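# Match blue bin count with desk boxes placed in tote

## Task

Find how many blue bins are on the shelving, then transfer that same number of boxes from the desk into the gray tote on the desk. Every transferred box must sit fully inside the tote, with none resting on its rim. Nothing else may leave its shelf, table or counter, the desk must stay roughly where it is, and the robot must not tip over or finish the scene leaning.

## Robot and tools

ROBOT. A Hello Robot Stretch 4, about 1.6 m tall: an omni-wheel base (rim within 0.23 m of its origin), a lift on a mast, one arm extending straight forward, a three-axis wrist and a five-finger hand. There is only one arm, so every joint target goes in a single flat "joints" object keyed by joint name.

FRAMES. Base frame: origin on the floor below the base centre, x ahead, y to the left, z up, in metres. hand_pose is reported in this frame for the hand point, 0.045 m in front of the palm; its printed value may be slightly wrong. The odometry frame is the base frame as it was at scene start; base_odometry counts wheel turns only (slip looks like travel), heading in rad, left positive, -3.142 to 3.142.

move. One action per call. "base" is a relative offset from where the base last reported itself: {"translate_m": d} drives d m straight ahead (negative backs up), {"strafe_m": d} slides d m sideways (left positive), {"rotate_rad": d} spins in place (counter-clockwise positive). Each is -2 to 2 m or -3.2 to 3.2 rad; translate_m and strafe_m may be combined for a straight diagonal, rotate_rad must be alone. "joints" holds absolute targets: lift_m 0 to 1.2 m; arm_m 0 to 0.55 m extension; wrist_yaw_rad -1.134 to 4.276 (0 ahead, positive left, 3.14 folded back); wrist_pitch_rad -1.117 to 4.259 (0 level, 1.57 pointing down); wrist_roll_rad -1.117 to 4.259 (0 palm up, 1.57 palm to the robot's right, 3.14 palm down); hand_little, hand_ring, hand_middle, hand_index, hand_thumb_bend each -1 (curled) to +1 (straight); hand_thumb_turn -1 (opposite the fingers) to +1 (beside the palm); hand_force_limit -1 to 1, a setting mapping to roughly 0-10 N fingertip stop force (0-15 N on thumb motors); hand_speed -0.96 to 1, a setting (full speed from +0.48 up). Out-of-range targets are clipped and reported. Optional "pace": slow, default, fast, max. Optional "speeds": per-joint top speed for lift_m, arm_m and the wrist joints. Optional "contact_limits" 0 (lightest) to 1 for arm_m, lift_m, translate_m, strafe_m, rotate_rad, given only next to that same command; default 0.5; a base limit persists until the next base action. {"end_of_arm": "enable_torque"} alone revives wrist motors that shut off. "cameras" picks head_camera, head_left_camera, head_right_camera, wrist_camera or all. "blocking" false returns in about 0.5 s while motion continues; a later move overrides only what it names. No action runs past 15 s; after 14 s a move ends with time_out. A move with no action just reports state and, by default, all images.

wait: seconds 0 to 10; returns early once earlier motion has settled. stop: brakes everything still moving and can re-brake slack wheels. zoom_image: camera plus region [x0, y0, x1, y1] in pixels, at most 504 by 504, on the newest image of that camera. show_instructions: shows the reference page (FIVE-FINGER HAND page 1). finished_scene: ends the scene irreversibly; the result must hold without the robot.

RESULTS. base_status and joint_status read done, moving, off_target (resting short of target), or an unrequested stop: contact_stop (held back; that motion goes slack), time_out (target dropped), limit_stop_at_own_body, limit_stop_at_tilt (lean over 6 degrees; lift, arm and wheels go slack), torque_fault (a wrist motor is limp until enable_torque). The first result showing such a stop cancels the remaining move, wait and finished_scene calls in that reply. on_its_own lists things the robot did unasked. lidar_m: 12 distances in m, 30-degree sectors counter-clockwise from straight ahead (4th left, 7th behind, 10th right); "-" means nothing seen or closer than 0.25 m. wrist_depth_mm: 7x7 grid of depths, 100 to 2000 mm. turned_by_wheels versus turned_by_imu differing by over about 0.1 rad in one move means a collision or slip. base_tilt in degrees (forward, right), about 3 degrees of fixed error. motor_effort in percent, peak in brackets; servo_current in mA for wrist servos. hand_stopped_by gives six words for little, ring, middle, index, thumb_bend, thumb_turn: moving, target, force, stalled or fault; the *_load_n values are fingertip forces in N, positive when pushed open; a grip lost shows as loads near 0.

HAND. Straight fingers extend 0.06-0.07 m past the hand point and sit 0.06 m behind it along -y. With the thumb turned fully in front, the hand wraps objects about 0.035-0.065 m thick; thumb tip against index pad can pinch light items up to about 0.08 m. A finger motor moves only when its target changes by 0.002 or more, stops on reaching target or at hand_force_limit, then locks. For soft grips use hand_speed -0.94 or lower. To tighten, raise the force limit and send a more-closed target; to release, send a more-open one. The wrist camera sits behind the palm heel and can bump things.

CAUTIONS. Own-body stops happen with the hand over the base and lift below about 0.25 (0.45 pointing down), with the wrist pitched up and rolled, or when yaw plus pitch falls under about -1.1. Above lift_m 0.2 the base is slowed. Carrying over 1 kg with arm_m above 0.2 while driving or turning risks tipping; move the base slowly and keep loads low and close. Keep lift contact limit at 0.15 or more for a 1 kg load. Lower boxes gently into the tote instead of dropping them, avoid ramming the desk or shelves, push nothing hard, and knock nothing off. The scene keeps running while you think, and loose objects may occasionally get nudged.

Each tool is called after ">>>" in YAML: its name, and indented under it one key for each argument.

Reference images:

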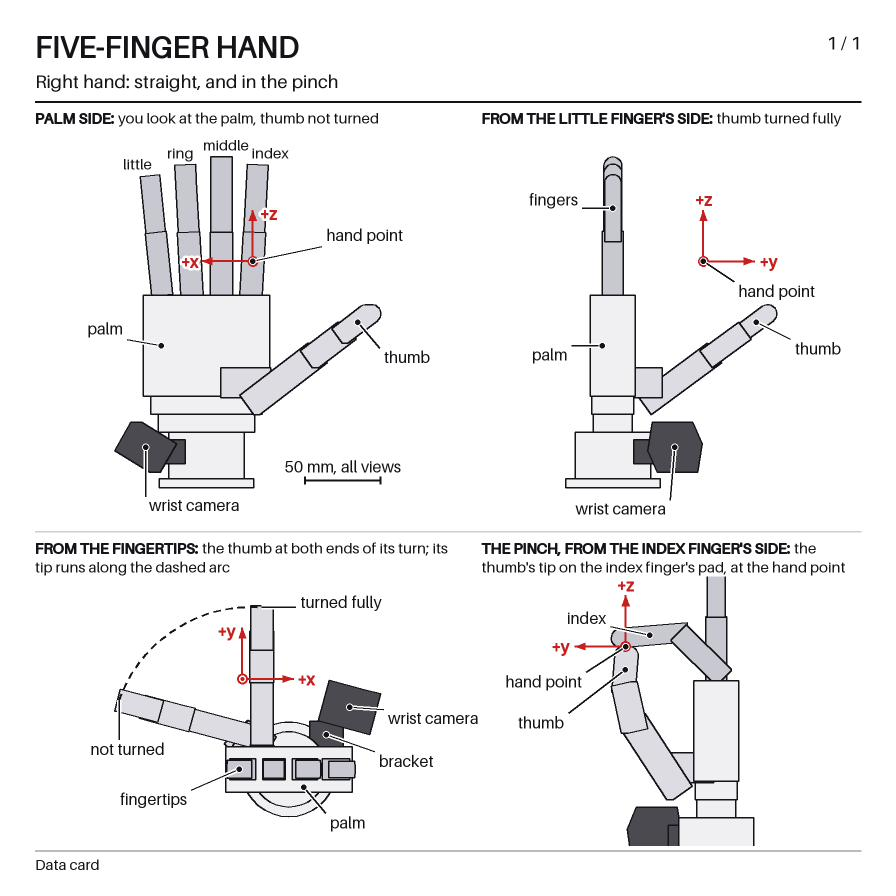

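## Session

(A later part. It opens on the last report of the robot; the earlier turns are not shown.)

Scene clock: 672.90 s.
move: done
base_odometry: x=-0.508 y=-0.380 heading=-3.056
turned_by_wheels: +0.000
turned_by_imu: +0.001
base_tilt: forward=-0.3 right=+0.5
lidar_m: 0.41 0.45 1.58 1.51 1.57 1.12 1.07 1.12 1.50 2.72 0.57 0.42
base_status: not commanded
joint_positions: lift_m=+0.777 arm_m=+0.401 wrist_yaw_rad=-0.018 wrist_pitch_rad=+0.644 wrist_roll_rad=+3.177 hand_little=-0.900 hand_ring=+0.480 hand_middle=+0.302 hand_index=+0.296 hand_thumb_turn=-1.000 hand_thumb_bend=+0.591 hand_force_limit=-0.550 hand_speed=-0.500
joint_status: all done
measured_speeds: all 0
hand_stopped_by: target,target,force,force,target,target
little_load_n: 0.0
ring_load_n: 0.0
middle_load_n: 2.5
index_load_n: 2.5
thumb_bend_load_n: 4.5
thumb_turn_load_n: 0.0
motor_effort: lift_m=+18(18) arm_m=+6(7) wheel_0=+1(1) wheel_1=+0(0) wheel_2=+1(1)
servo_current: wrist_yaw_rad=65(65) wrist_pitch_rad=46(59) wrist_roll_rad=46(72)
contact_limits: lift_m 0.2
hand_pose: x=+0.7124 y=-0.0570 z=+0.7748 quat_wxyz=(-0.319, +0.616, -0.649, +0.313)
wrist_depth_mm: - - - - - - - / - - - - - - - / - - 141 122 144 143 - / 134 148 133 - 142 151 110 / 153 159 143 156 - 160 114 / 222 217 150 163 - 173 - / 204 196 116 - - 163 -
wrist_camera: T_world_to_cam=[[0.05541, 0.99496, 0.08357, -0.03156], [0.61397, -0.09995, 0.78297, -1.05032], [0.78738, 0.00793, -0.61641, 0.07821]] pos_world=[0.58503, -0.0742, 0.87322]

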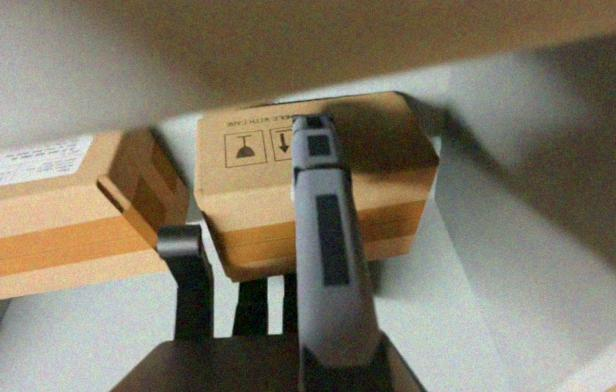

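>>> move:
  joints: {"lift_m": 0.7742}
  pace: "slow"
  contact_limits: {"lift_m": 0.2}
  cameras: ["wrist_camera"]

>>> move:
  joints: {"hand_speed": -0.85, "hand_index": 0.5, "hand_middle": 0.5}
  cameras: ["wrist_camera"]

Scene clock: 676.30 s.
move: done
base_odometry: x=-0.508 y=-0.380 heading=-3.056
turned_by_wheels: +0.000
turned_by_imu: +0.001
base_tilt: forward=-0.3 right=+0.5
lidar_m: 0.40 0.42 1.57 1.48 1.56 1.14 1.06 1.09 1.52 2.72 0.55 0.40
base_status: not commanded
joint_positions: lift_m=+0.774 arm_m=+0.401 wrist_yaw_rad=-0.018 wrist_pitch_rad=+0.644 wrist_roll_rad=+3.177 hand_little=-0.900 hand_ring=+0.480 hand_middle=+0.302 hand_index=+0.296 hand_thumb_turn=-1.000 hand_thumb_bend=+0.591 hand_force_limit=-0.550 hand_speed=-0.500
joint_status: all done
measured_speeds: all 0
hand_stopped_by: target,target,force,force,target,target
little_load_n: 0.0
ring_load_n: 0.0
middle_load_n: 2.0
index_load_n: 2.0
thumb_bend_load_n: 4.0
thumb_turn_load_n: 0.0
motor_effort: lift_m=+17(18) arm_m=+6(7) wheel_0=+1(2) wheel_1=+0(0) wheel_2=+1(1)
servo_current: wrist_yaw_rad=65(65) wrist_pitch_rad=39(59) wrist_roll_rad=46(52)
contact_limits: lift_m 0.2
hand_pose: x=+0.7124 y=-0.0570 z=+0.7726 quat_wxyz=(-0.319, +0.615, -0.649, +0.313)
wrist_depth_mm: - - - - - - - / - - - - - - - / - - - 106 140 142 - / 132 146 134 - 142 150 110 / 149 155 145 156 - 159 114 / 220 216 150 163 - 172 - / 204 196 116 - - 163 -
wrist_camera: T_world_to_cam=[[0.0556, 0.99493, 0.08381, -0.03169], [0.61396, -0.10026, 0.78295, -1.04851], [0.78738, 0.00792, -0.61642, 0.0768]] pos_world=[0.58503, -0.0742, 0.87092]

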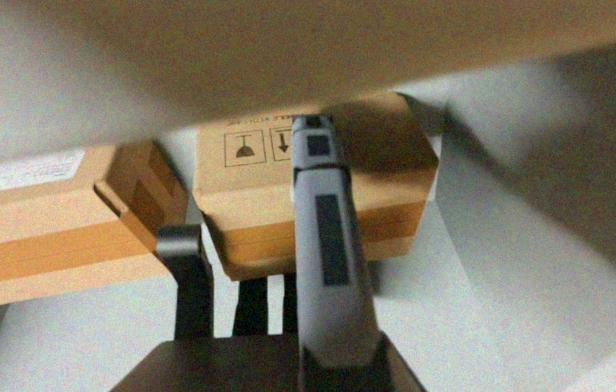

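Scene clock: 677.27 s.
move: done
base_odometry: x=-0.508 y=-0.380 heading=-3.056
turned_by_wheels: +0.000
turned_by_imu: +0.000
base_tilt: forward=-0.3 right=+0.5
lidar_m: 0.41 0.44 1.58 1.50 1.58 1.12 1.06 1.11 1.53 2.71 0.60 0.39
base_status: not commanded
joint_positions: lift_m=+0.774 arm_m=+0.401 wrist_yaw_rad=-0.018 wrist_pitch_rad=+0.644 wrist_roll_rad=+3.177 hand_little=-0.900 hand_ring=+0.480 hand_middle=+0.500 hand_index=+0.500 hand_thumb_turn=-1.000 hand_thumb_bend=+0.590 hand_force_limit=-0.550 hand_speed=-0.850
joint_status: all done
measured_speeds: all 0
hand_stopped_by: target,target,target,target,target,target
little_load_n: 0.0
ring_load_n: 0.0
middle_load_n: 0.0
index_load_n: 0.0
thumb_bend_load_n: 0.0
thumb_turn_load_n: 0.0
motor_effort: lift_m=+17(18) arm_m=+6(6) wheel_0=+1(1) wheel_1=+0(0) wheel_2=+1(1)
servo_current: wrist_yaw_rad=46(65) wrist_pitch_rad=46(72) wrist_roll_rad=52(52)
contact_limits: lift_m 0.2
hand_pose: x=+0.7124 y=-0.0570 z=+0.7726 quat_wxyz=(-0.319, +0.615, -0.649, +0.313)
wrist_depth_mm: - - - - - - - / - - - - - - - / - - - 106 142 142 - / 132 146 138 - 143 152 110 / 149 154 156 165 - 159 114 / 220 216 150 168 - 173 - / 204 196 116 - - 163 -
wrist_camera: T_world_to_cam=[[0.0556, 0.99493, 0.08381, -0.03169], [0.61396, -0.10026, 0.78295, -1.04851], [0.78738, 0.00792, -0.61642, 0.0768]] pos_world=[0.58503, -0.0742, 0.87092]

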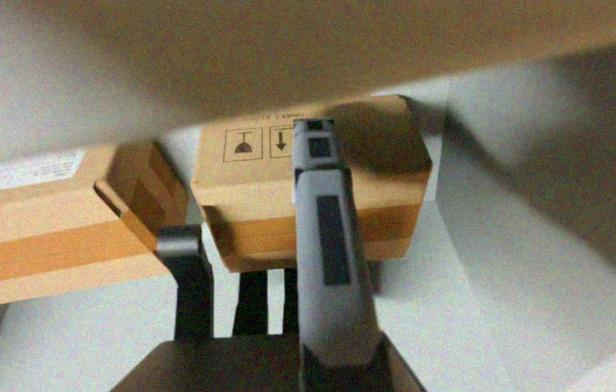

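>>> move:
  joints: {"hand_speed": -0.6, "hand_thumb_bend": 0.85, "hand_ring": 0.5}

>>> move:
  joints: {"lift_m": 0.84}
  pace: "slow"
  cameras: ["wrist_camera"]

>>> move:
  joints: {"lift_m": 1.0}

>>> move:
  joints: {"arm_m": 0.3, "hand_speed": 0.3, "hand_thumb_turn": 1, "hand_little": 1, "hand_ring": 1, "hand_index": 1, "hand_middle": 1, "wrist_roll_rad": 3.14, "wrist_pitch_rad": 0.6}
  cameras: ["wrist_camera", "head_camera"]

Scene clock: 683.27 s.
move: done
base_odometry: x=-0.508 y=-0.380 heading=-3.056
turned_by_wheels: +0.000
turned_by_imu: +0.001
base_tilt: forward=-0.3 right=+0.5
lidar_m: 0.41 0.42 1.58 1.50 1.56 1.12 1.05 1.11 1.49 2.71 0.57 0.42
base_status: not commanded
joint_positions: lift_m=+0.774 arm_m=+0.401 wrist_yaw_rad=-0.018 wrist_pitch_rad=+0.644 wrist_roll_rad=+3.177 hand_little=-0.900 hand_ring=+0.500 hand_middle=+0.500 hand_index=+0.500 hand_thumb_turn=-1.000 hand_thumb_bend=+0.850 hand_force_limit=-0.550 hand_speed=-0.600
joint_status: all done
measured_speeds: all 0
hand_stopped_by: target,target,target,target,target,target
little_load_n: 0.0
ring_load_n: 0.0
middle_load_n: 0.0
index_load_n: 0.0
thumb_bend_load_n: 0.0
thumb_turn_load_n: 0.0
motor_effort: lift_m=+18(18) arm_m=+6(6) wheel_0=+1(2) wheel_1=+0(0) wheel_2=+1(1)
servo_current: wrist_yaw_rad=65(65) wrist_pitch_rad=59(65) wrist_roll_rad=59(59)
contact_limits: lift_m 0.2
hand_pose: x=+0.7124 y=-0.0570 z=+0.7726 quat_wxyz=(-0.319, +0.615, -0.649, +0.313)
wrist_depth_mm: - - - - - - - / - - - - - - - / - - - - 142 142 - / 132 146 139 - 143 153 110 / 149 154 155 165 - 159 114 / 220 216 151 167 - 172 - / 204 195 116 - - 163 -
pictures: none

Scene clock: 684.70 s.
move: done
base_odometry: x=-0.508 y=-0.380 heading=-3.056
turned_by_wheels: +0.000
turned_by_imu: +0.000
base_tilt: forward=-0.3 right=+0.5
lidar_m: 0.38 0.43 1.58 1.50 1.57 1.12 1.07 1.10 1.51 2.73 0.56 0.42
base_status: not commanded
joint_positions: lift_m=+0.840 arm_m=+0.401 wrist_yaw_rad=-0.018 wrist_pitch_rad=+0.644 wrist_roll_rad=+3.177 hand_little=-0.900 hand_ring=+0.500 hand_middle=+0.500 hand_index=+0.500 hand_thumb_turn=-1.000 hand_thumb_bend=+0.850 hand_force_limit=-0.550 hand_speed=-0.600
joint_status: all done
measured_speeds: all 0
hand_stopped_by: target,target,target,target,target,target
little_load_n: 0.0
ring_load_n: 0.0
middle_load_n: 0.0
index_load_n: 0.0
thumb_bend_load_n: 0.0
thumb_turn_load_n: 0.0
motor_effort: lift_m=+24(26) arm_m=+6(6) wheel_0=+1(1) wheel_1=+0(0) wheel_2=+1(1)
servo_current: wrist_yaw_rad=39(65) wrist_pitch_rad=52(59) wrist_roll_rad=52(59)
hand_pose: x=+0.7124 y=-0.0570 z=+0.8378 quat_wxyz=(-0.319, +0.615, -0.649, +0.313)
wrist_depth_mm: 198 200 201 202 204 127 - / 186 182 191 181 189 140 - / 191 195 212 112 235 143 129 / 254 267 259 252 233 157 353 / 249 242 189 218 - 185 436 / 228 216 151 168 - 535 621 / 559 539 116 - - 597 585
wrist_camera: T_world_to_cam=[[0.0556, 0.99493, 0.08381, -0.03717], [0.61396, -0.10026, 0.78295, -1.09964], [0.78738, 0.00792, -0.61642, 0.11705]] pos_world=[0.58503, -0.0742, 0.93622]

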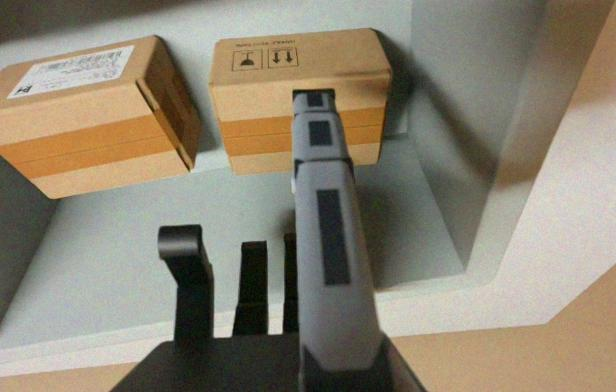

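Scene clock: 686.43 s.
move: done
base_odometry: x=-0.508 y=-0.380 heading=-3.056
turned_by_wheels: +0.000
turned_by_imu: +0.000
base_tilt: forward=-0.3 right=+0.5
lidar_m: 0.40 0.43 1.57 1.51 1.57 1.13 1.06 1.12 1.49 2.72 0.57 0.43
base_status: not commanded
joint_positions: lift_m=+1.000 arm_m=+0.401 wrist_yaw_rad=-0.018 wrist_pitch_rad=+0.644 wrist_roll_rad=+3.177 hand_little=-0.900 hand_ring=+0.500 hand_middle=+0.500 hand_index=+0.500 hand_thumb_turn=-1.000 hand_thumb_bend=+0.850 hand_force_limit=-0.550 hand_speed=-0.600
joint_status: all done
measured_speeds: all 0
hand_stopped_by: target,target,target,target,target,target
little_load_n: 0.0
ring_load_n: 0.0
middle_load_n: 0.0
index_load_n: 0.0
thumb_bend_load_n: 0.0
thumb_turn_load_n: 0.0
motor_effort: lift_m=+24(28) arm_m=+6(6) wheel_0=+1(1) wheel_1=+0(0) wheel_2=+1(1)
servo_current: wrist_yaw_rad=46(65) wrist_pitch_rad=33(65) wrist_roll_rad=46(59)
hand_pose: x=+0.7124 y=-0.0570 z=+0.9978 quat_wxyz=(-0.319, +0.615, -0.649, +0.313)
wrist_depth_mm: 307 307 322 320 329 392 399 / 300 379 362 342 315 442 452 / 330 330 325 112 488 508 854 / 521 539 554 564 - 603 798 / 627 634 184 615 - 707 707 / 683 668 144 - - 640 640 / 621 615 116 - - 597 585
pictures: none

Scene clock: 687.73 s.
move: done
base_odometry: x=-0.508 y=-0.380 heading=-3.056
turned_by_wheels: +0.000
turned_by_imu: +0.000
base_tilt: forward=-0.2 right=+0.5
lidar_m: 0.40 0.43 1.57 1.50 1.57 1.14 1.06 1.10 1.51 2.72 0.59 0.41
base_status: not commanded
joint_positions: lift_m=+1.000 arm_m=+0.300 wrist_yaw_rad=-0.018 wrist_pitch_rad=+0.609 wrist_roll_rad=+3.143 hand_little=+1.000 hand_ring=+1.000 hand_middle=+1.000 hand_index=+1.000 hand_thumb_turn=+1.000 hand_thumb_bend=+0.850 hand_force_limit=-0.550 hand_speed=+0.300
joint_status: all done
measured_speeds: all 0
hand_stopped_by: target,target,target,target,target,target
little_load_n: 0.0
ring_load_n: 0.0
middle_load_n: 0.0
index_load_n: 0.0
thumb_bend_load_n: 0.0
thumb_turn_load_n: 0.0
motor_effort: lift_m=+24(25) arm_m=-7(9) wheel_0=+1(2) wheel_1=+0(0) wheel_2=+1(1)
servo_current: wrist_yaw_rad=65(65) wrist_pitch_rad=59(98) wrist_roll_rad=46(72)
hand_pose: x=+0.6173 y=-0.0591 z=+1.0020 quat_wxyz=(-0.324, +0.621, -0.633, +0.330)
wrist_depth_mm: 258 253 362 370 362 389 397 / 314 379 373 366 407 445 452 / 455 418 436 415 413 517 559 / 554 407 404 597 603 615 931 / 668 683 707 732 750 759 - / 768 759 768 216 768 - - / 715 699 116 114 - - -
pictures: head_camera, wrist_camera
wrist_camera: T_world_to_cam=[[0.03307, 0.99783, 0.05689, -0.0025], [0.58823, -0.06545, 0.80604, -1.17521], [0.80801, 0.00681, -0.58913, 0.25302]] pos_world=[0.48693, -0.07615, 1.09646]

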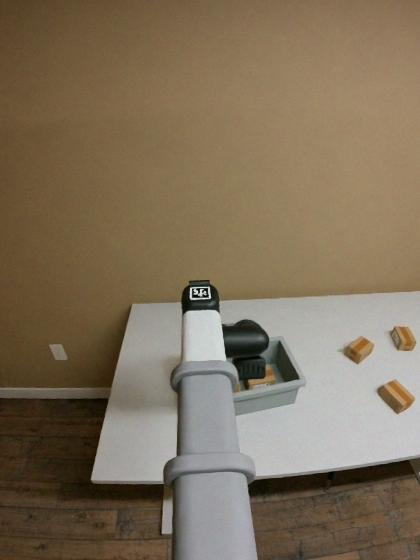

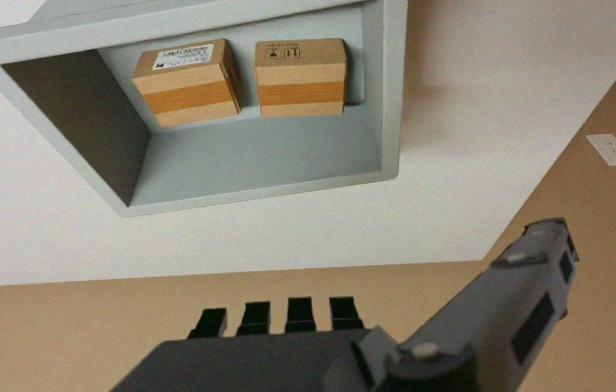

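>>> move:
  base: {"strafe_m": -0.6207}
  joints: {"arm_m": 0.40, "wrist_yaw_rad": 0.5}

>>> move:
  joints: {"lift_m": 0.88, "arm_m": 0.461}
  cameras: ["wrist_camera", "head_camera"]

Scene clock: 721.37 s.
move: done
base_odometry: x=-0.560 y=+0.239 heading=-3.056
turned_by_wheels: +0.000
turned_by_imu: +0.003
base_tilt: forward=-0.3 right=+0.5
lidar_m: 0.38 0.41 0.56 2.14 1.55 1.12 1.07 1.09 1.51 2.11 0.57 0.40
base_status: done
joint_positions: lift_m=+1.000 arm_m=+0.400 wrist_yaw_rad=+0.498 wrist_pitch_rad=+0.609 wrist_roll_rad=+3.143 hand_little=+1.000 hand_ring=+1.000 hand_middle=+1.000 hand_index=+1.000 hand_thumb_turn=+1.000 hand_thumb_bend=+0.850 hand_force_limit=-0.550 hand_speed=+0.300
joint_status: all done
measured_speeds: all 0
hand_stopped_by: target,target,target,target,target,target
little_load_n: 0.0
ring_load_n: 0.0
middle_load_n: 0.0
index_load_n: 0.0
thumb_bend_load_n: 0.0
thumb_turn_load_n: 0.0
motor_effort: lift_m=+23(24) arm_m=+6(9) wheel_0=+0(11) wheel_1=+2(11) wheel_2=+1(5)
servo_current: wrist_yaw_rad=46(130) wrist_pitch_rad=46(78) wrist_roll_rad=39(59)
hand_pose: x=+0.7272 y=+0.0207 z=+1.0021 quat_wxyz=(-0.398, +0.762, -0.454, +0.236)
wrist_depth_mm: 317 370 366 364 384 392 399 / 415 418 418 379 436 445 427 / 477 480 488 500 504 500 430 / 559 574 569 591 597 609 480 / 554 615 676 732 741 732 - / 504 554 609 216 831 - - / 473 504 116 114 - - -
pictures: none

Scene clock: 722.90 s.
move: done
base_odometry: x=-0.560 y=+0.239 heading=-3.056
turned_by_wheels: +0.000
turned_by_imu: +0.000
base_tilt: forward=-0.3 right=+0.5
lidar_m: 0.39 0.43 0.58 2.14 1.57 1.12 1.06 1.11 1.53 2.10 0.56 0.40
base_status: not commanded
joint_positions: lift_m=+0.880 arm_m=+0.461 wrist_yaw_rad=+0.498 wrist_pitch_rad=+0.608 wrist_roll_rad=+3.143 hand_little=+1.000 hand_ring=+1.000 hand_middle=+1.000 hand_index=+1.000 hand_thumb_turn=+1.000 hand_thumb_bend=+0.850 hand_force_limit=-0.550 hand_speed=+0.300
joint_status: all done
measured_speeds: all 0
hand_stopped_by: target,target,target,target,target,target
little_load_n: 0.0
ring_load_n: 0.0
middle_load_n: 0.0
index_load_n: 0.0
thumb_bend_load_n: 0.0
thumb_turn_load_n: 0.0
motor_effort: lift_m=+18(22) arm_m=+6(10) wheel_0=+0(1) wheel_1=+2(2) wheel_2=+1(2)
servo_current: wrist_yaw_rad=72(72) wrist_pitch_rad=52(65) wrist_roll_rad=46(52)
hand_pose: x=+0.7882 y=+0.0207 z=+0.8825 quat_wxyz=(-0.398, +0.762, -0.454, +0.236)
wrist_depth_mm: 242 250 253 246 254 264 267 / 277 282 287 233 249 300 304 / 319 325 330 270 343 349 353 / 373 382 392 399 407 418 424 / 462 469 477 492 500 496 - / 459 504 549 216 627 - - / 424 452 116 114 - - -
pictures: head_camera, wrist_camera
wrist_camera: T_world_to_cam=[[-0.46325, 0.8844, 0.05686, 0.3126], [0.54384, 0.23303, 0.80618, -1.1455], [0.69974, 0.40439, -0.58893, 0.121]] pos_world=[0.68311, -0.05846, 0.97696]

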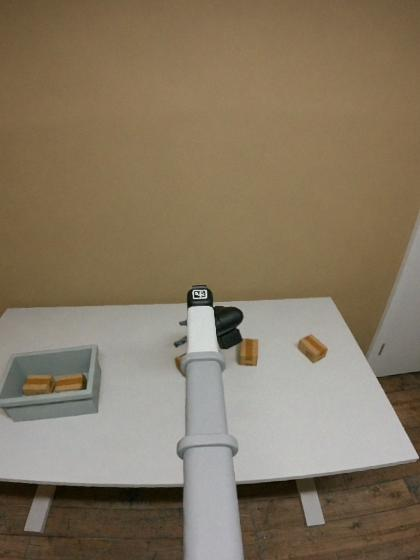

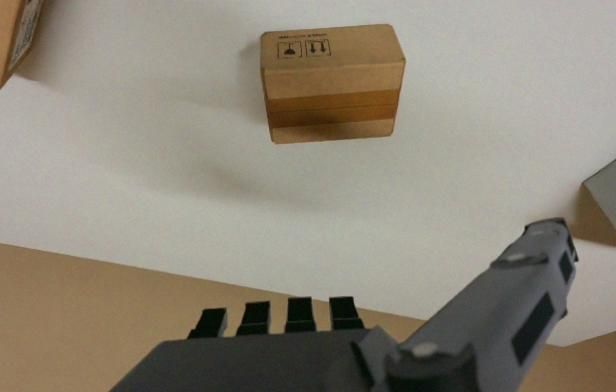

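>>> move:
  base: {"strafe_m": 0.0257}
  joints: {"arm_m": 0.4748, "wrist_yaw_rad": 0.527, "hand_thumb_turn": -1, "hand_thumb_bend": 0.8}

>>> move:
  joints: {"lift_m": 0.7636}
  pace: "slow"
  contact_limits: {"lift_m": 0.2}
  cameras: ["wrist_camera"]

>>> move:
  joints: {"hand_speed": -0.9, "hand_force_limit": -0.8, "hand_thumb_bend": 0.59}

>>> move:
  joints: {"hand_speed": -0.8, "hand_index": 0.55, "hand_middle": 0.55}
  cameras: ["wrist_camera"]

Scene clock: 734.20 s.
move: done
base_odometry: x=-0.558 y=+0.213 heading=-3.056
turned_by_wheels: +0.000
turned_by_imu: +0.000
base_tilt: forward=-0.3 right=+0.5
lidar_m: 0.38 0.45 0.59 2.10 1.60 1.12 1.05 1.11 1.51 2.13 0.57 0.38
base_status: done
joint_positions: lift_m=+0.880 arm_m=+0.475 wrist_yaw_rad=+0.525 wrist_pitch_rad=+0.608 wrist_roll_rad=+3.143 hand_little=+1.000 hand_ring=+1.000 hand_middle=+1.000 hand_index=+1.000 hand_thumb_turn=-1.000 hand_thumb_bend=+0.800 hand_force_limit=-0.550 hand_speed=+0.300
joint_status: all done
measured_speeds: all 0
hand_stopped_by: target,target,target,target,target,target
little_load_n: 0.0
ring_load_n: 0.0
middle_load_n: 0.0
index_load_n: -0.5
thumb_bend_load_n: 0.0
thumb_turn_load_n: 0.0
motor_effort: lift_m=+18(19) arm_m=+7(9) wheel_0=-1(8) wheel_1=-1(11) wheel_2=+1(3)
servo_current: wrist_yaw_rad=46(78) wrist_pitch_rad=39(78) wrist_roll_rad=52(52)
hand_pose: x=+0.8013 y=+0.0249 z=+0.8825 quat_wxyz=(-0.401, +0.768, -0.443, +0.231)
wrist_depth_mm: 247 249 239 210 255 263 267 / 277 281 277 226 289 301 304 / 317 325 329 115 342 349 355 / 375 382 389 397 - 421 421 / 455 462 473 488 - 517 525 / 442 488 530 564 - 683 707 / 413 439 116 - - 842 946
pictures: none

Scene clock: 736.00 s.
move: done
base_odometry: x=-0.558 y=+0.213 heading=-3.056
turned_by_wheels: +0.000
turned_by_imu: +0.000
base_tilt: forward=-0.3 right=+0.5
lidar_m: 0.39 0.42 0.58 2.10 1.56 1.12 1.06 1.10 1.50 2.13 0.56 0.40
base_status: not commanded
joint_positions: lift_m=+0.764 arm_m=+0.475 wrist_yaw_rad=+0.525 wrist_pitch_rad=+0.608 wrist_roll_rad=+3.143 hand_little=+1.000 hand_ring=+1.000 hand_middle=+1.000 hand_index=+1.000 hand_thumb_turn=-1.000 hand_thumb_bend=+0.800 hand_force_limit=-0.550 hand_speed=+0.300
joint_status: all done
measured_speeds: all 0
hand_stopped_by: target,target,target,target,target,target
little_load_n: 0.0
ring_load_n: 0.0
middle_load_n: -0.5
index_load_n: 0.0
thumb_bend_load_n: 0.0
thumb_turn_load_n: 0.0
motor_effort: lift_m=+17(18) arm_m=+6(7) wheel_0=-1(2) wheel_1=-1(1) wheel_2=+1(2)
servo_current: wrist_yaw_rad=52(65) wrist_pitch_rad=65(72) wrist_roll_rad=52(52)
contact_limits: lift_m 0.2
hand_pose: x=+0.8013 y=+0.0249 z=+0.7662 quat_wxyz=(-0.401, +0.768, -0.443, +0.231)
wrist_depth_mm: 131 133 135 138 138 141 142 / 148 150 152 150 157 160 162 / 170 173 148 113 143 186 189 / 201 204 134 - 133 223 226 / 243 247 240 161 - 274 281 / 304 315 294 298 - 362 370 / 399 379 116 - - 488 549
wrist_camera: T_world_to_cam=[[-0.48715, 0.87146, 0.05692, 0.34097], [0.5373, 0.24769, 0.8062, -1.05499], [0.68847, 0.42332, -0.5889, 0.05]] pos_world=[0.69853, -0.057, 0.86056]

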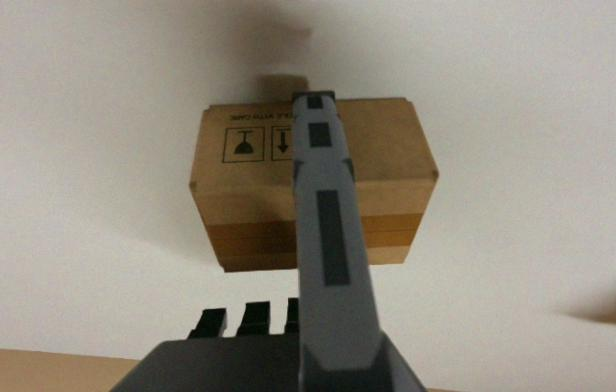

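Scene clock: 737.93 s.
move: done
base_odometry: x=-0.558 y=+0.213 heading=-3.056
turned_by_wheels: +0.000
turned_by_imu: +0.000
base_tilt: forward=-0.3 right=+0.5
lidar_m: 0.40 0.42 0.56 2.11 1.57 1.12 1.06 1.10 1.50 2.14 0.52 0.40
base_status: not commanded
joint_positions: lift_m=+0.764 arm_m=+0.475 wrist_yaw_rad=+0.525 wrist_pitch_rad=+0.608 wrist_roll_rad=+3.143 hand_little=+1.000 hand_ring=+1.000 hand_middle=+1.000 hand_index=+1.000 hand_thumb_turn=-1.000 hand_thumb_bend=+0.590 hand_force_limit=-0.800 hand_speed=-0.900
joint_status: all done
measured_speeds: all 0
hand_stopped_by: target,target,target,target,target,target
little_load_n: 0.0
ring_load_n: 0.0
middle_load_n: -0.5
index_load_n: 0.0
thumb_bend_load_n: 0.5
thumb_turn_load_n: 0.0
motor_effort: lift_m=+18(18) arm_m=+7(7) wheel_0=-1(1) wheel_1=-1(1) wheel_2=+1(2)
servo_current: wrist_yaw_rad=52(65) wrist_pitch_rad=52(78) wrist_roll_rad=46(52)
contact_limits: lift_m 0.2
hand_pose: x=+0.8013 y=+0.0249 z=+0.7662 quat_wxyz=(-0.401, +0.768, -0.443, +0.231)
wrist_depth_mm: 131 133 134 138 138 141 142 / 147 150 152 154 157 160 162 / 170 173 151 138 147 186 189 / 200 203 135 - 136 222 225 / 241 246 175 160 - 274 282 / 306 314 294 297 - 359 373 / 399 379 116 - - 488 544
pictures: none

Scene clock: 739.23 s.
move: done
base_odometry: x=-0.558 y=+0.213 heading=-3.056
turned_by_wheels: +0.000
turned_by_imu: +0.000
base_tilt: forward=-0.3 right=+0.5
lidar_m: 0.38 0.42 0.60 2.09 1.57 1.12 1.07 1.10 1.52 2.14 0.55 0.41
base_status: not commanded
joint_positions: lift_m=+0.764 arm_m=+0.475 wrist_yaw_rad=+0.525 wrist_pitch_rad=+0.608 wrist_roll_rad=+3.143 hand_little=+1.000 hand_ring=+1.000 hand_middle=+0.550 hand_index=+0.550 hand_thumb_turn=-1.000 hand_thumb_bend=+0.590 hand_force_limit=-0.800 hand_speed=-0.800
joint_status: all done
measured_speeds: all 0
hand_stopped_by: target,target,target,target,target,target
little_load_n: 0.0
ring_load_n: 0.0
middle_load_n: 0.0
index_load_n: 0.0
thumb_bend_load_n: 0.5
thumb_turn_load_n: 0.0
motor_effort: lift_m=+18(18) arm_m=+7(7) wheel_0=-1(1) wheel_1=-1(1) wheel_2=+1(1)
servo_current: wrist_yaw_rad=46(65) wrist_pitch_rad=72(78) wrist_roll_rad=39(59)
contact_limits: lift_m 0.2
hand_pose: x=+0.8013 y=+0.0249 z=+0.7662 quat_wxyz=(-0.401, +0.768, -0.443, +0.231)
wrist_depth_mm: 131 132 134 139 138 141 142 / 148 150 152 154 157 160 162 / 170 173 151 138 147 185 189 / 200 204 136 - 136 222 225 / 241 247 176 160 - 276 281 / 304 314 296 180 - 359 375 / 402 379 116 - - 488 549
wrist_camera: T_world_to_cam=[[-0.48715, 0.87146, 0.05692, 0.34097], [0.5373, 0.24769, 0.8062, -1.05499], [0.68847, 0.42332, -0.5889, 0.05]] pos_world=[0.69853, -0.057, 0.86056]

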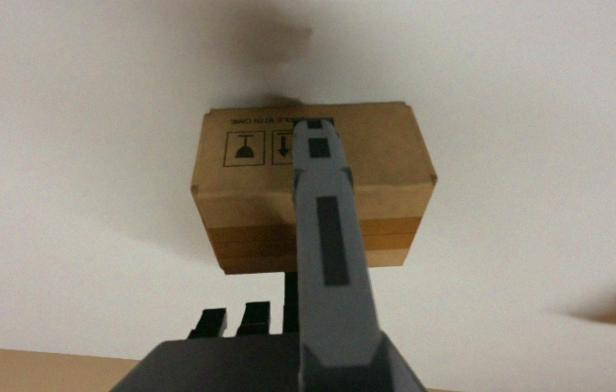

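>>> move:
  joints: {"hand_speed": -0.93, "hand_force_limit": -0.5, "hand_index": 0.1, "hand_middle": 0.1}

>>> move:
  joints: {"lift_m": 0.80}
  pace: "slow"

>>> move:
  joints: {"lift_m": 1.0}

>>> move:
  joints: {"arm_m": 0.28, "wrist_yaw_rad": 0.10, "hand_speed": -0.5, "hand_ring": 0.5, "hand_little": 0.5}
  pace: "slow"
  speeds: {"wrist_yaw_rad": 0.5}

>>> move:
  base: {"strafe_m": 0.5947}
  cameras: ["wrist_camera", "head_camera"]

Scene clock: 745.50 s.
move: off_target
base_odometry: x=-0.558 y=+0.213 heading=-3.056
turned_by_wheels: +0.000
turned_by_imu: +0.001
base_tilt: forward=-0.3 right=+0.5
lidar_m: 0.41 0.42 0.59 2.11 1.57 1.12 1.07 1.10 1.51 2.13 0.56 0.40
base_status: not commanded
joint_positions: lift_m=+0.764 arm_m=+0.475 wrist_yaw_rad=+0.525 wrist_pitch_rad=+0.608 wrist_roll_rad=+3.143 hand_little=+1.000 hand_ring=+1.000 hand_middle=+0.296 hand_index=+0.289 hand_thumb_turn=-1.000 hand_thumb_bend=+0.592 hand_force_limit=-0.500 hand_speed=-0.930
joint_status: hand_middle off_target (ended at +0.296, target +0.100); hand_index off_target (ended at +0.289, target +0.100); the others done
measured_speeds: all 0
hand_stopped_by: target,target,force,force,target,target
little_load_n: 0.0
ring_load_n: 0.0
middle_load_n: 2.5
index_load_n: 3.0
thumb_bend_load_n: 4.5
thumb_turn_load_n: 0.0
motor_effort: lift_m=+18(18) arm_m=+6(7) wheel_0=-1(1) wheel_1=-1(1) wheel_2=+1(2)
servo_current: wrist_yaw_rad=39(59) wrist_pitch_rad=59(78) wrist_roll_rad=46(52)
contact_limits: lift_m 0.2
hand_pose: x=+0.8014 y=+0.0250 z=+0.7662 quat_wxyz=(-0.401, +0.768, -0.443, +0.231)
wrist_depth_mm: 131 133 135 139 138 141 145 / 148 151 152 154 157 160 163 / 170 174 146 132 143 187 189 / 204 204 134 - 132 224 226 / 241 247 232 168 - 278 283 / 306 317 296 169 - 364 377 / 402 379 116 - - 492 554
pictures: none

Scene clock: 746.63 s.
move: done
base_odometry: x=-0.558 y=+0.213 heading=-3.056
turned_by_wheels: +0.000
turned_by_imu: +0.000
base_tilt: forward=-0.3 right=+0.4
lidar_m: 0.39 0.44 0.60 2.11 1.56 1.12 1.07 1.09 1.51 2.14 0.56 0.41
base_status: not commanded
joint_positions: lift_m=+0.800 arm_m=+0.475 wrist_yaw_rad=+0.525 wrist_pitch_rad=+0.608 wrist_roll_rad=+3.143 hand_little=+1.000 hand_ring=+1.000 hand_middle=+0.296 hand_index=+0.289 hand_thumb_turn=-1.000 hand_thumb_bend=+0.592 hand_force_limit=-0.500 hand_speed=-0.930
joint_status: all done
measured_speeds: all 0
hand_stopped_by: target,target,force,force,target,target
little_load_n: 0.0
ring_load_n: 0.0
middle_load_n: 2.5
index_load_n: 2.5
thumb_bend_load_n: 4.5
thumb_turn_load_n: 0.0
motor_effort: lift_m=+25(26) arm_m=+6(7) wheel_0=-1(1) wheel_1=-1(1) wheel_2=+1(1)
servo_current: wrist_yaw_rad=39(65) wrist_pitch_rad=52(72) wrist_roll_rad=52(59)
hand_pose: x=+0.8014 y=+0.0250 z=+0.8020 quat_wxyz=(-0.401, +0.768, -0.443, +0.231)
wrist_depth_mm: 166 168 170 173 175 179 180 / 188 190 189 192 198 203 206 / 215 220 149 132 143 236 238 / 253 257 135 - 135 283 287 / 306 310 294 161 - 347 357 / 387 397 375 168 - 459 473 / 413 439 116 - - 615 699
pictures: none

Scene clock: 748.53 s.
move: done
base_odometry: x=-0.558 y=+0.213 heading=-3.056
turned_by_wheels: +0.000
turned_by_imu: +0.000
base_tilt: forward=-0.3 right=+0.5
lidar_m: 0.39 0.44 0.57 2.11 1.56 1.13 1.06 1.10 1.52 2.13 0.55 0.42
base_status: not commanded
joint_positions: lift_m=+1.000 arm_m=+0.475 wrist_yaw_rad=+0.525 wrist_pitch_rad=+0.608 wrist_roll_rad=+3.143 hand_little=+1.000 hand_ring=+1.000 hand_middle=+0.296 hand_index=+0.289 hand_thumb_turn=-1.000 hand_thumb_bend=+0.592 hand_force_limit=-0.500 hand_speed=-0.930
joint_status: all done
measured_speeds: all 0
hand_stopped_by: target,target,force,force,target,target
little_load_n: 0.0
ring_load_n: 0.0
middle_load_n: 2.5
index_load_n: 2.5
thumb_bend_load_n: 5.0
thumb_turn_load_n: 0.0
motor_effort: lift_m=+24(28) arm_m=+6(7) wheel_0=-1(1) wheel_1=-1(1) wheel_2=+1(2)
servo_current: wrist_yaw_rad=52(65) wrist_pitch_rad=46(78) wrist_roll_rad=46(52)
hand_pose: x=+0.8014 y=+0.0250 z=+1.0021 quat_wxyz=(-0.401, +0.768, -0.443, +0.231)
wrist_depth_mm: 366 370 373 377 387 394 394 / 413 418 424 418 424 445 415 / 469 480 149 132 143 521 413 / 517 564 135 - 135 621 634 / 477 525 559 161 - 759 778 / 442 492 535 168 - 931 1118 / 413 439 116 - - 842 960
pictures: none

Scene clock: 751.77 s.
move: done
base_odometry: x=-0.558 y=+0.213 heading=-3.056
turned_by_wheels: +0.000
turned_by_imu: +0.001
base_tilt: forward=-0.3 right=+0.6
lidar_m: 0.39 0.42 0.61 2.10 1.59 1.13 1.06 1.11 1.51 2.12 0.57 0.41
base_status: not commanded
joint_positions: lift_m=+1.000 arm_m=+0.280 wrist_yaw_rad=+0.102 wrist_pitch_rad=+0.608 wrist_roll_rad=+3.143 hand_little=+0.500 hand_ring=+0.500 hand_middle=+0.296 hand_index=+0.289 hand_thumb_turn=-1.000 hand_thumb_bend=+0.592 hand_force_limit=-0.500 hand_speed=-0.500
joint_status: all done
measured_speeds: all 0
hand_stopped_by: target,target,force,force,target,target
little_load_n: 0.0
ring_load_n: -0.5
middle_load_n: 2.5
index_load_n: 2.0
thumb_bend_load_n: 5.0
thumb_turn_load_n: 0.5
motor_effort: lift_m=+24(25) arm_m=-7(9) wheel_0=-1(1) wheel_1=-1(1) wheel_2=+1(2)
servo_current: wrist_yaw_rad=59(124) wrist_pitch_rad=65(85) wrist_roll_rad=46(59)
hand_pose: x=+0.6034 y=-0.0412 z=+1.0021 quat_wxyz=(-0.344, +0.658, -0.594, +0.310)
wrist_depth_mm: 366 370 373 379 384 389 397 / 410 418 421 418 427 445 449 / 469 466 150 132 143 512 504 / 559 554 135 - 135 621 603 / 668 676 183 160 - 750 788 / 732 741 173 163 - 820 842 / 654 661 116 - - 759 750
pictures: none

Scene clock: 755.07 s.
move: done
base_odometry: x=-0.508 y=-0.379 heading=-3.056
turned_by_wheels: +0.000
turned_by_imu: +0.002
base_tilt: forward=-0.3 right=+0.4
lidar_m: 0.40 0.42 1.59 1.49 1.56 1.15 1.08 1.10 1.51 2.71 0.57 0.42
base_status: done
joint_positions: lift_m=+1.000 arm_m=+0.280 wrist_yaw_rad=+0.102 wrist_pitch_rad=+0.608 wrist_roll_rad=+3.143 hand_little=+0.500 hand_ring=+0.500 hand_middle=+0.296 hand_index=+0.289 hand_thumb_turn=-1.000 hand_thumb_bend=+0.592 hand_force_limit=-0.500 hand_speed=-0.500
joint_status: not commanded
measured_speeds: all 0
hand_stopped_by: target,target,force,force,target,target
little_load_n: 0.0
ring_load_n: 0.0
middle_load_n: 2.5
index_load_n: 2.5
thumb_bend_load_n: 5.0
thumb_turn_load_n: 0.0
motor_effort: lift_m=+23(25) arm_m=-6(7) wheel_0=+2(10) wheel_1=-1(11) wheel_2=+1(5)
servo_current: wrist_yaw_rad=59(72) wrist_pitch_rad=65(78) wrist_roll_rad=46(59)
hand_pose: x=+0.6034 y=-0.0412 z=+1.0021 quat_wxyz=(-0.344, +0.658, -0.594, +0.310)
wrist_depth_mm: 251 250 253 255 379 392 399 / 336 357 370 370 427 445 449 / 349 433 149 132 143 517 1205 / 549 399 135 - 132 661 1060 / 668 691 184 161 - 891 931 / 723 741 173 163 - 809 831 / 668 676 116 - - 741 750
pictures: head_camera, wrist_camera
wrist_camera: T_world_to_cam=[[-0.08663, 0.99462, 0.05685, 0.05224], [0.59135, 0.00541, 0.8064, -1.16528], [0.80175, 0.10348, -0.58863, 0.2714]] pos_world=[0.47601, -0.07374, 1.09646]

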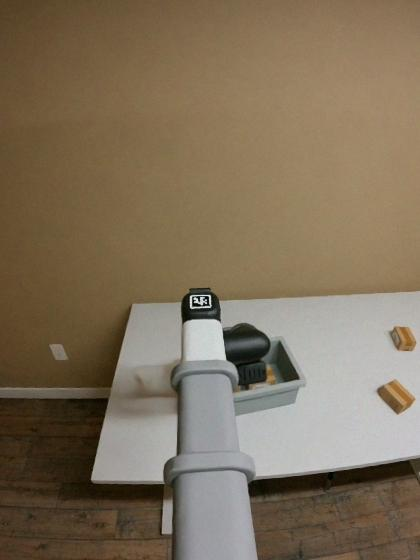

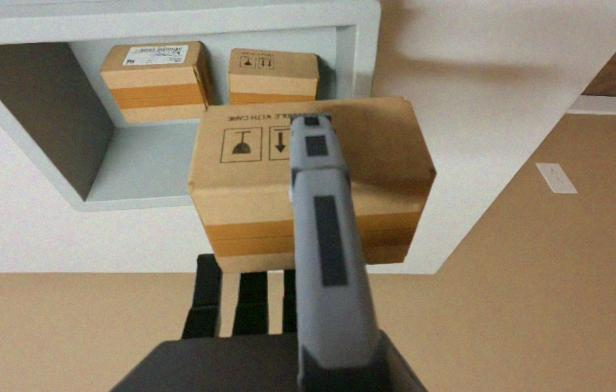

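>>> move:
  base: {"strafe_m": 0.0074}
  joints: {"arm_m": 0.4037, "wrist_yaw_rad": -0.05}
  pace: "slow"
  speeds: {"wrist_yaw_rad": 0.4}

>>> move:
  joints: {"lift_m": 0.87}
  pace: "slow"
  cameras: ["wrist_camera", "head_camera"]

Scene clock: 800.50 s.
move: done
base_odometry: x=-0.507 y=-0.387 heading=-3.056
turned_by_wheels: +0.000
turned_by_imu: +0.000
base_tilt: forward=-0.3 right=+0.5
lidar_m: 0.40 0.41 1.57 1.50 1.57 1.14 1.06 1.10 1.50 2.73 0.56 0.42
base_status: done
joint_positions: lift_m=+1.000 arm_m=+0.404 wrist_yaw_rad=-0.048 wrist_pitch_rad=+0.608 wrist_roll_rad=+3.143 hand_little=+0.500 hand_ring=+0.500 hand_middle=+0.296 hand_index=+0.289 hand_thumb_turn=-1.000 hand_thumb_bend=+0.592 hand_force_limit=-0.500 hand_speed=-0.500
joint_status: all done
measured_speeds: all 0
hand_stopped_by: target,target,force,force,target,target
little_load_n: -0.5
ring_load_n: 0.0
middle_load_n: 2.5
index_load_n: 2.5
thumb_bend_load_n: 5.0
thumb_turn_load_n: 0.0
motor_effort: lift_m=+23(24) arm_m=+7(9) wheel_0=-2(5) wheel_1=+0(9) wheel_2=+1(4)
servo_current: wrist_yaw_rad=59(98) wrist_pitch_rad=65(78) wrist_roll_rad=52(52)
hand_pose: x=+0.7189 y=-0.0635 z=+1.0021 quat_wxyz=(-0.320, +0.611, -0.642, +0.335)
wrist_depth_mm: 298 357 370 345 325 392 394 / 303 353 336 312 303 442 452 / 469 330 149 132 143 517 554 / 559 564 135 - 135 615 778 / 676 691 183 161 - 691 691 / 668 661 174 160 - 634 621 / 609 609 116 - - 591 574
pictures: none

Scene clock: 802.40 s.
move: done
base_odometry: x=-0.507 y=-0.387 heading=-3.056
turned_by_wheels: +0.000
turned_by_imu: +0.000
base_tilt: forward=-0.4 right=+0.5
lidar_m: 0.39 0.44 1.57 1.49 1.58 1.12 1.06 1.10 1.52 2.74 0.56 0.42
base_status: not commanded
joint_positions: lift_m=+0.870 arm_m=+0.404 wrist_yaw_rad=-0.048 wrist_pitch_rad=+0.608 wrist_roll_rad=+3.143 hand_little=+0.500 hand_ring=+0.500 hand_middle=+0.296 hand_index=+0.289 hand_thumb_turn=-1.000 hand_thumb_bend=+0.592 hand_force_limit=-0.500 hand_speed=-0.500
joint_status: all done
measured_speeds: all 0
hand_stopped_by: target,target,force,force,target,target
little_load_n: 0.0
ring_load_n: 0.0
middle_load_n: 2.5
index_load_n: 3.0
thumb_bend_load_n: 5.0
thumb_turn_load_n: 0.0
motor_effort: lift_m=+18(23) arm_m=+6(7) wheel_0=-3(3) wheel_1=+0(0) wheel_2=+0(1)
servo_current: wrist_yaw_rad=59(65) wrist_pitch_rad=52(72) wrist_roll_rad=46(52)
hand_pose: x=+0.7189 y=-0.0635 z=+0.8726 quat_wxyz=(-0.320, +0.611, -0.642, +0.335)
wrist_depth_mm: 206 195 208 197 202 133 258 / 209 210 219 212 224 148 293 / 268 293 149 132 143 172 342 / 266 266 135 - 135 214 404 / 244 239 184 160 - 496 525 / 549 564 174 160 - 615 627 / 609 603 116 - - 580 574
pictures: head_camera, wrist_camera
wrist_camera: T_world_to_cam=[[0.0629, 0.9964, 0.05691, -0.01569], [0.58554, -0.08302, 0.80638, -1.13042], [0.8082, -0.01739, -0.58866, 0.09262]] pos_world=[0.58804, -0.0766, 0.96696]

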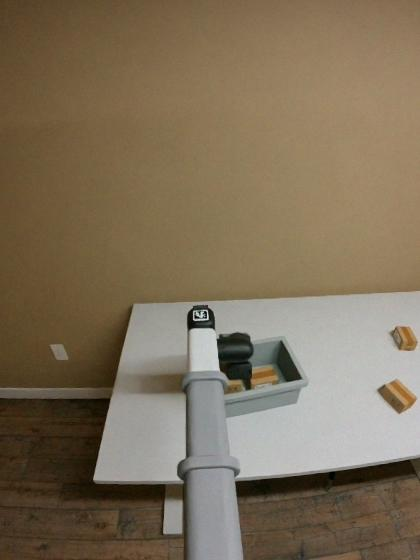

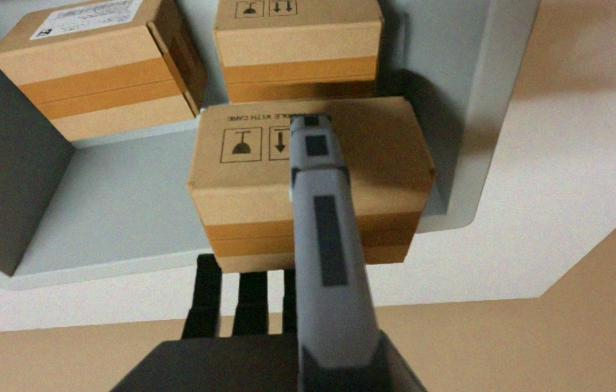

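>>> move:
  joints: {"lift_m": 0.818}
  pace: "slow"
  contact_limits: {"lift_m": 0.2}
  cameras: ["wrist_camera"]

>>> move:
  joints: {"lift_m": 0.8125}
  pace: "slow"
  contact_limits: {"lift_m": 0.2}
  cameras: ["wrist_camera"]

Scene clock: 809.00 s.
move: done
base_odometry: x=-0.507 y=-0.387 heading=-3.056
turned_by_wheels: +0.000
turned_by_imu: +0.001
base_tilt: forward=-0.3 right=+0.5
lidar_m: 0.39 0.45 1.57 1.48 1.56 1.12 1.07 1.09 1.51 2.73 0.58 0.42
base_status: not commanded
joint_positions: lift_m=+0.818 arm_m=+0.404 wrist_yaw_rad=-0.048 wrist_pitch_rad=+0.608 wrist_roll_rad=+3.143 hand_little=+0.500 hand_ring=+0.500 hand_middle=+0.296 hand_index=+0.289 hand_thumb_turn=-1.000 hand_thumb_bend=+0.592 hand_force_limit=-0.500 hand_speed=-0.500
joint_status: all done
measured_speeds: all 0
hand_stopped_by: target,target,force,force,target,target
little_load_n: 0.0
ring_load_n: 0.0
middle_load_n: 2.5
index_load_n: 2.5
thumb_bend_load_n: 5.0
thumb_turn_load_n: 0.0
motor_effort: lift_m=+18(18) arm_m=+6(7) wheel_0=-3(3) wheel_1=+0(0) wheel_2=+0(1)
servo_current: wrist_yaw_rad=59(59) wrist_pitch_rad=65(72) wrist_roll_rad=52(52)
contact_limits: lift_m 0.2
hand_pose: x=+0.7189 y=-0.0635 z=+0.8206 quat_wxyz=(-0.320, +0.611, -0.642, +0.335)
wrist_depth_mm: 183 180 183 182 185 128 - / 166 168 167 161 168 133 - / 171 179 145 132 143 142 - / 240 251 135 - 135 150 113 / 244 236 185 161 - 162 399 / 219 209 174 163 - 182 549 / 209 199 116 - - 591 574
wrist_camera: T_world_to_cam=[[0.0629, 0.9964, 0.05691, -0.01273], [0.58554, -0.08302, 0.80638, -1.08849], [0.8082, -0.01739, -0.58866, 0.06201]] pos_world=[0.58804, -0.0766, 0.91496]

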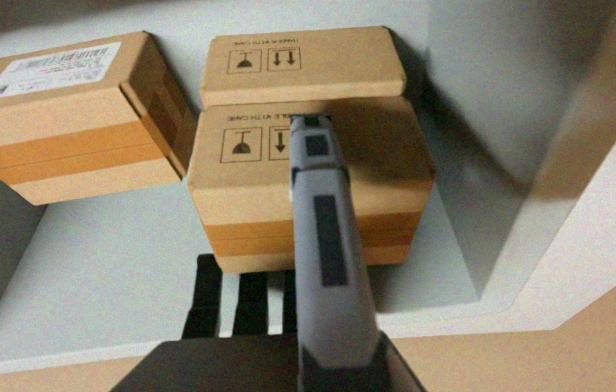

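Scene clock: 809.60 s.
move: done
base_odometry: x=-0.507 y=-0.387 heading=-3.056
turned_by_wheels: +0.000
turned_by_imu: +0.000
base_tilt: forward=-0.3 right=+0.5
lidar_m: 0.38 0.43 1.58 1.50 1.55 1.13 1.08 1.12 1.49 2.74 0.56 0.41
base_status: not commanded
joint_positions: lift_m=+0.813 arm_m=+0.404 wrist_yaw_rad=-0.048 wrist_pitch_rad=+0.604 wrist_roll_rad=+3.143 hand_little=+0.500 hand_ring=+0.500 hand_middle=+0.296 hand_index=+0.289 hand_thumb_turn=-1.000 hand_thumb_bend=+0.592 hand_force_limit=-0.500 hand_speed=-0.500
joint_status: all done
measured_speeds: all 0
hand_stopped_by: target,target,force,force,target,target
little_load_n: 0.0
ring_load_n: 0.0
middle_load_n: 2.0
index_load_n: 2.5
thumb_bend_load_n: 4.5
thumb_turn_load_n: 0.0
motor_effort: lift_m=+15(18) arm_m=+7(7) wheel_0=-2(3) wheel_1=+0(0) wheel_2=+0(1)
servo_current: wrist_yaw_rad=26(59) wrist_pitch_rad=65(65) wrist_roll_rad=52(59)
contact_limits: lift_m 0.2
hand_pose: x=+0.7197 y=-0.0635 z=+0.8160 quat_wxyz=(-0.321, +0.611, -0.641, +0.336)
wrist_depth_mm: 180 178 180 180 183 127 - / 163 163 165 158 165 133 - / 168 176 145 132 143 138 - / 199 245 134 - 134 151 - / 243 232 183 161 - 165 145 / 220 208 174 163 - 180 597 / 206 195 116 - - 580 574
wrist_camera: T_world_to_cam=[[0.06261, 0.99641, 0.05697, -0.01234], [0.58209, -0.08283, 0.80889, -1.08476], [0.81071, -0.01749, -0.58519, 0.054]] pos_world=[0.58843, -0.0766, 0.90976]

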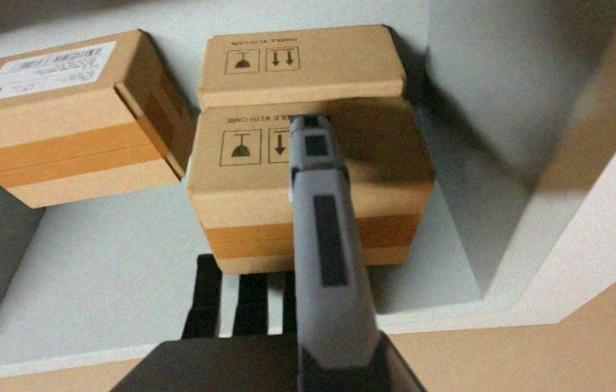

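>>> move:
  joints: {"lift_m": 0.8145}
  pace: "slow"
  cameras: ["wrist_camera"]

Scene clock: 815.23 s.
move: done
base_odometry: x=-0.507 y=-0.387 heading=-3.056
turned_by_wheels: +0.000
turned_by_imu: +0.001
base_tilt: forward=-0.3 right=+0.5
lidar_m: 0.40 0.43 1.57 1.50 1.57 1.13 1.05 1.11 1.50 2.73 0.56 0.41
base_status: not commanded
joint_positions: lift_m=+0.814 arm_m=+0.404 wrist_yaw_rad=-0.048 wrist_pitch_rad=+0.604 wrist_roll_rad=+3.143 hand_little=+0.500 hand_ring=+0.500 hand_middle=+0.296 hand_index=+0.289 hand_thumb_turn=-1.000 hand_thumb_bend=+0.592 hand_force_limit=-0.500 hand_speed=-0.500
joint_status: all done
measured_speeds: all 0
hand_stopped_by: target,target,force,force,target,target
little_load_n: 0.0
ring_load_n: 0.0
middle_load_n: 2.5
index_load_n: 3.0
thumb_bend_load_n: 4.5
thumb_turn_load_n: 0.0
motor_effort: lift_m=+23(23) arm_m=+6(7) wheel_0=-2(3) wheel_1=+0(0) wheel_2=+0(1)
servo_current: wrist_yaw_rad=52(59) wrist_pitch_rad=39(65) wrist_roll_rad=46(52)
hand_pose: x=+0.7197 y=-0.0635 z=+0.8173 quat_wxyz=(-0.321, +0.611, -0.641, +0.336)
wrist_depth_mm: 180 178 181 180 184 127 - / 164 165 164 159 165 132 - / 168 177 145 132 143 138 - / 198 246 134 - 134 151 111 / 242 235 183 160 - 164 387 / 220 208 174 163 - 181 597 / 206 196 116 - - 585 574
wrist_camera: T_world_to_cam=[[0.06261, 0.99641, 0.05697, -0.01242], [0.58209, -0.08283, 0.80889, -1.08581], [0.81071, -0.01749, -0.58519, 0.05476]] pos_world=[0.58843, -0.0766, 0.91106]

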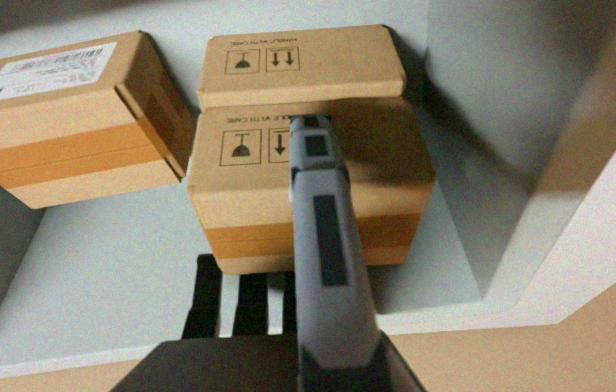

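>>> move:
  joints: {"lift_m": 0.8133}
  pace: "slow"
  contact_limits: {"lift_m": 0.2}

>>> move:
  joints: {"hand_speed": -0.85, "hand_index": 0.46, "hand_middle": 0.46}
  cameras: ["wrist_camera"]

>>> move:
  joints: {"hand_speed": -0.6, "hand_thumb_bend": 0.85}
  cameras: ["wrist_camera"]

Scene clock: 819.50 s.
move: done
base_odometry: x=-0.507 y=-0.387 heading=-3.056
turned_by_wheels: +0.000
turned_by_imu: +0.001
base_tilt: forward=-0.3 right=+0.5
lidar_m: 0.39 0.43 1.56 1.50 1.56 1.11 1.07 1.11 1.51 2.72 0.56 0.42
base_status: not commanded
joint_positions: lift_m=+0.814 arm_m=+0.404 wrist_yaw_rad=-0.048 wrist_pitch_rad=+0.604 wrist_roll_rad=+3.143 hand_little=+0.500 hand_ring=+0.500 hand_middle=+0.296 hand_index=+0.289 hand_thumb_turn=-1.000 hand_thumb_bend=+0.592 hand_force_limit=-0.500 hand_speed=-0.500
joint_status: all done
measured_speeds: all 0
hand_stopped_by: target,target,force,force,target,target
little_load_n: 0.5
ring_load_n: 0.0
middle_load_n: 2.5
index_load_n: 2.5
thumb_bend_load_n: 5.0
thumb_turn_load_n: -0.5
motor_effort: lift_m=+16(22) arm_m=+6(7) wheel_0=-3(3) wheel_1=+0(0) wheel_2=+0(1)
servo_current: wrist_yaw_rad=59(65) wrist_pitch_rad=39(65) wrist_roll_rad=52(52)
contact_limits: lift_m 0.2
hand_pose: x=+0.7197 y=-0.0635 z=+0.8167 quat_wxyz=(-0.321, +0.611, -0.641, +0.336)
wrist_depth_mm: 180 177 181 180 183 127 - / 164 164 165 158 165 133 - / 168 177 145 132 143 138 - / 199 246 134 - 134 151 - / 244 235 183 160 - 164 387 / 218 208 174 163 - 180 603 / 206 197 116 - - 585 569
pictures: none

Scene clock: 820.40 s.
move: done
base_odometry: x=-0.507 y=-0.387 heading=-3.056
turned_by_wheels: +0.000
turned_by_imu: +0.000
base_tilt: forward=-0.3 right=+0.5
lidar_m: 0.39 0.43 1.58 1.50 1.57 1.11 1.08 1.09 1.49 2.73 0.58 0.43
base_status: not commanded
joint_positions: lift_m=+0.814 arm_m=+0.404 wrist_yaw_rad=-0.048 wrist_pitch_rad=+0.604 wrist_roll_rad=+3.143 hand_little=+0.500 hand_ring=+0.500 hand_middle=+0.460 hand_index=+0.460 hand_thumb_turn=-1.000 hand_thumb_bend=+0.590 hand_force_limit=-0.500 hand_speed=-0.850
joint_status: all done
measured_speeds: all 0
hand_stopped_by: target,target,target,target,target,target
little_load_n: 0.0
ring_load_n: 0.0
middle_load_n: 0.0
index_load_n: -1.0
thumb_bend_load_n: 0.0
thumb_turn_load_n: 0.0
motor_effort: lift_m=+17(18) arm_m=+6(6) wheel_0=-2(3) wheel_1=+0(0) wheel_2=+0(1)
servo_current: wrist_yaw_rad=46(65) wrist_pitch_rad=59(59) wrist_roll_rad=46(52)
contact_limits: lift_m 0.2
hand_pose: x=+0.7197 y=-0.0635 z=+0.8166 quat_wxyz=(-0.321, +0.611, -0.641, +0.336)
wrist_depth_mm: 179 177 181 181 183 129 - / 164 165 168 162 166 143 - / 167 174 153 144 147 144 - / 197 198 135 - 135 149 111 / 243 236 170 156 - 162 139 / 220 209 174 167 - 180 580 / 206 195 116 - - 585 569
wrist_camera: T_world_to_cam=[[0.06261, 0.99641, 0.05697, -0.01238], [0.58209, -0.08283, 0.80889, -1.08525], [0.81071, -0.01749, -0.58519, 0.05435]] pos_world=[0.58843, -0.0766, 0.91036]

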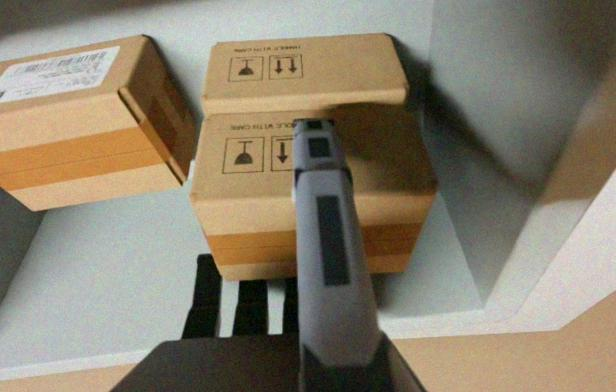

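Scene clock: 821.33 s.
move: done
base_odometry: x=-0.507 y=-0.387 heading=-3.056
turned_by_wheels: +0.000
turned_by_imu: +0.000
base_tilt: forward=-0.3 right=+0.5
lidar_m: 0.39 0.42 1.55 1.50 1.57 1.13 1.06 1.10 1.52 2.73 0.58 0.42
base_status: not commanded
joint_positions: lift_m=+0.814 arm_m=+0.404 wrist_yaw_rad=-0.048 wrist_pitch_rad=+0.604 wrist_roll_rad=+3.143 hand_little=+0.500 hand_ring=+0.500 hand_middle=+0.460 hand_index=+0.460 hand_thumb_turn=-1.000 hand_thumb_bend=+0.850 hand_force_limit=-0.500 hand_speed=-0.600
joint_status: all done
measured_speeds: all 0
hand_stopped_by: target,target,target,target,target,target
little_load_n: 0.0
ring_load_n: 0.0
middle_load_n: 0.0
index_load_n: -1.0
thumb_bend_load_n: 0.0
thumb_turn_load_n: 0.0
motor_effort: lift_m=+17(18) arm_m=+6(7) wheel_0=-3(3) wheel_1=+0(0) wheel_2=+0(1)
servo_current: wrist_yaw_rad=52(65) wrist_pitch_rad=26(59) wrist_roll_rad=46(52)
contact_limits: lift_m 0.2
hand_pose: x=+0.7197 y=-0.0635 z=+0.8166 quat_wxyz=(-0.321, +0.611, -0.641, +0.336)
wrist_depth_mm: 179 177 181 180 183 129 - / 165 166 168 166 166 143 - / 167 174 152 112 147 144 - / 196 199 135 - 133 149 111 / 244 236 171 156 - 162 139 / 219 209 174 167 - 180 580 / 205 195 116 - - 585 574
wrist_camera: T_world_to_cam=[[0.06261, 0.99641, 0.05697, -0.01238], [0.58209, -0.08283, 0.80889, -1.08525], [0.81071, -0.01749, -0.58519, 0.05435]] pos_world=[0.58843, -0.0766, 0.91036]

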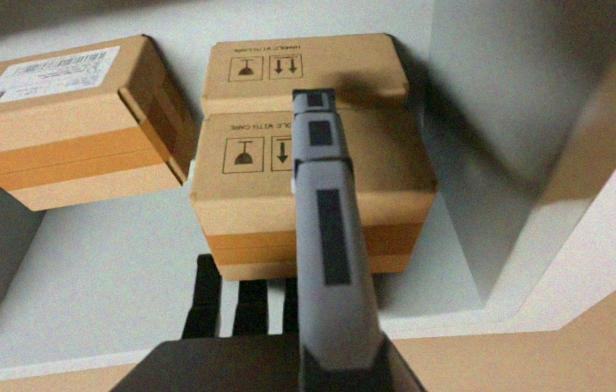

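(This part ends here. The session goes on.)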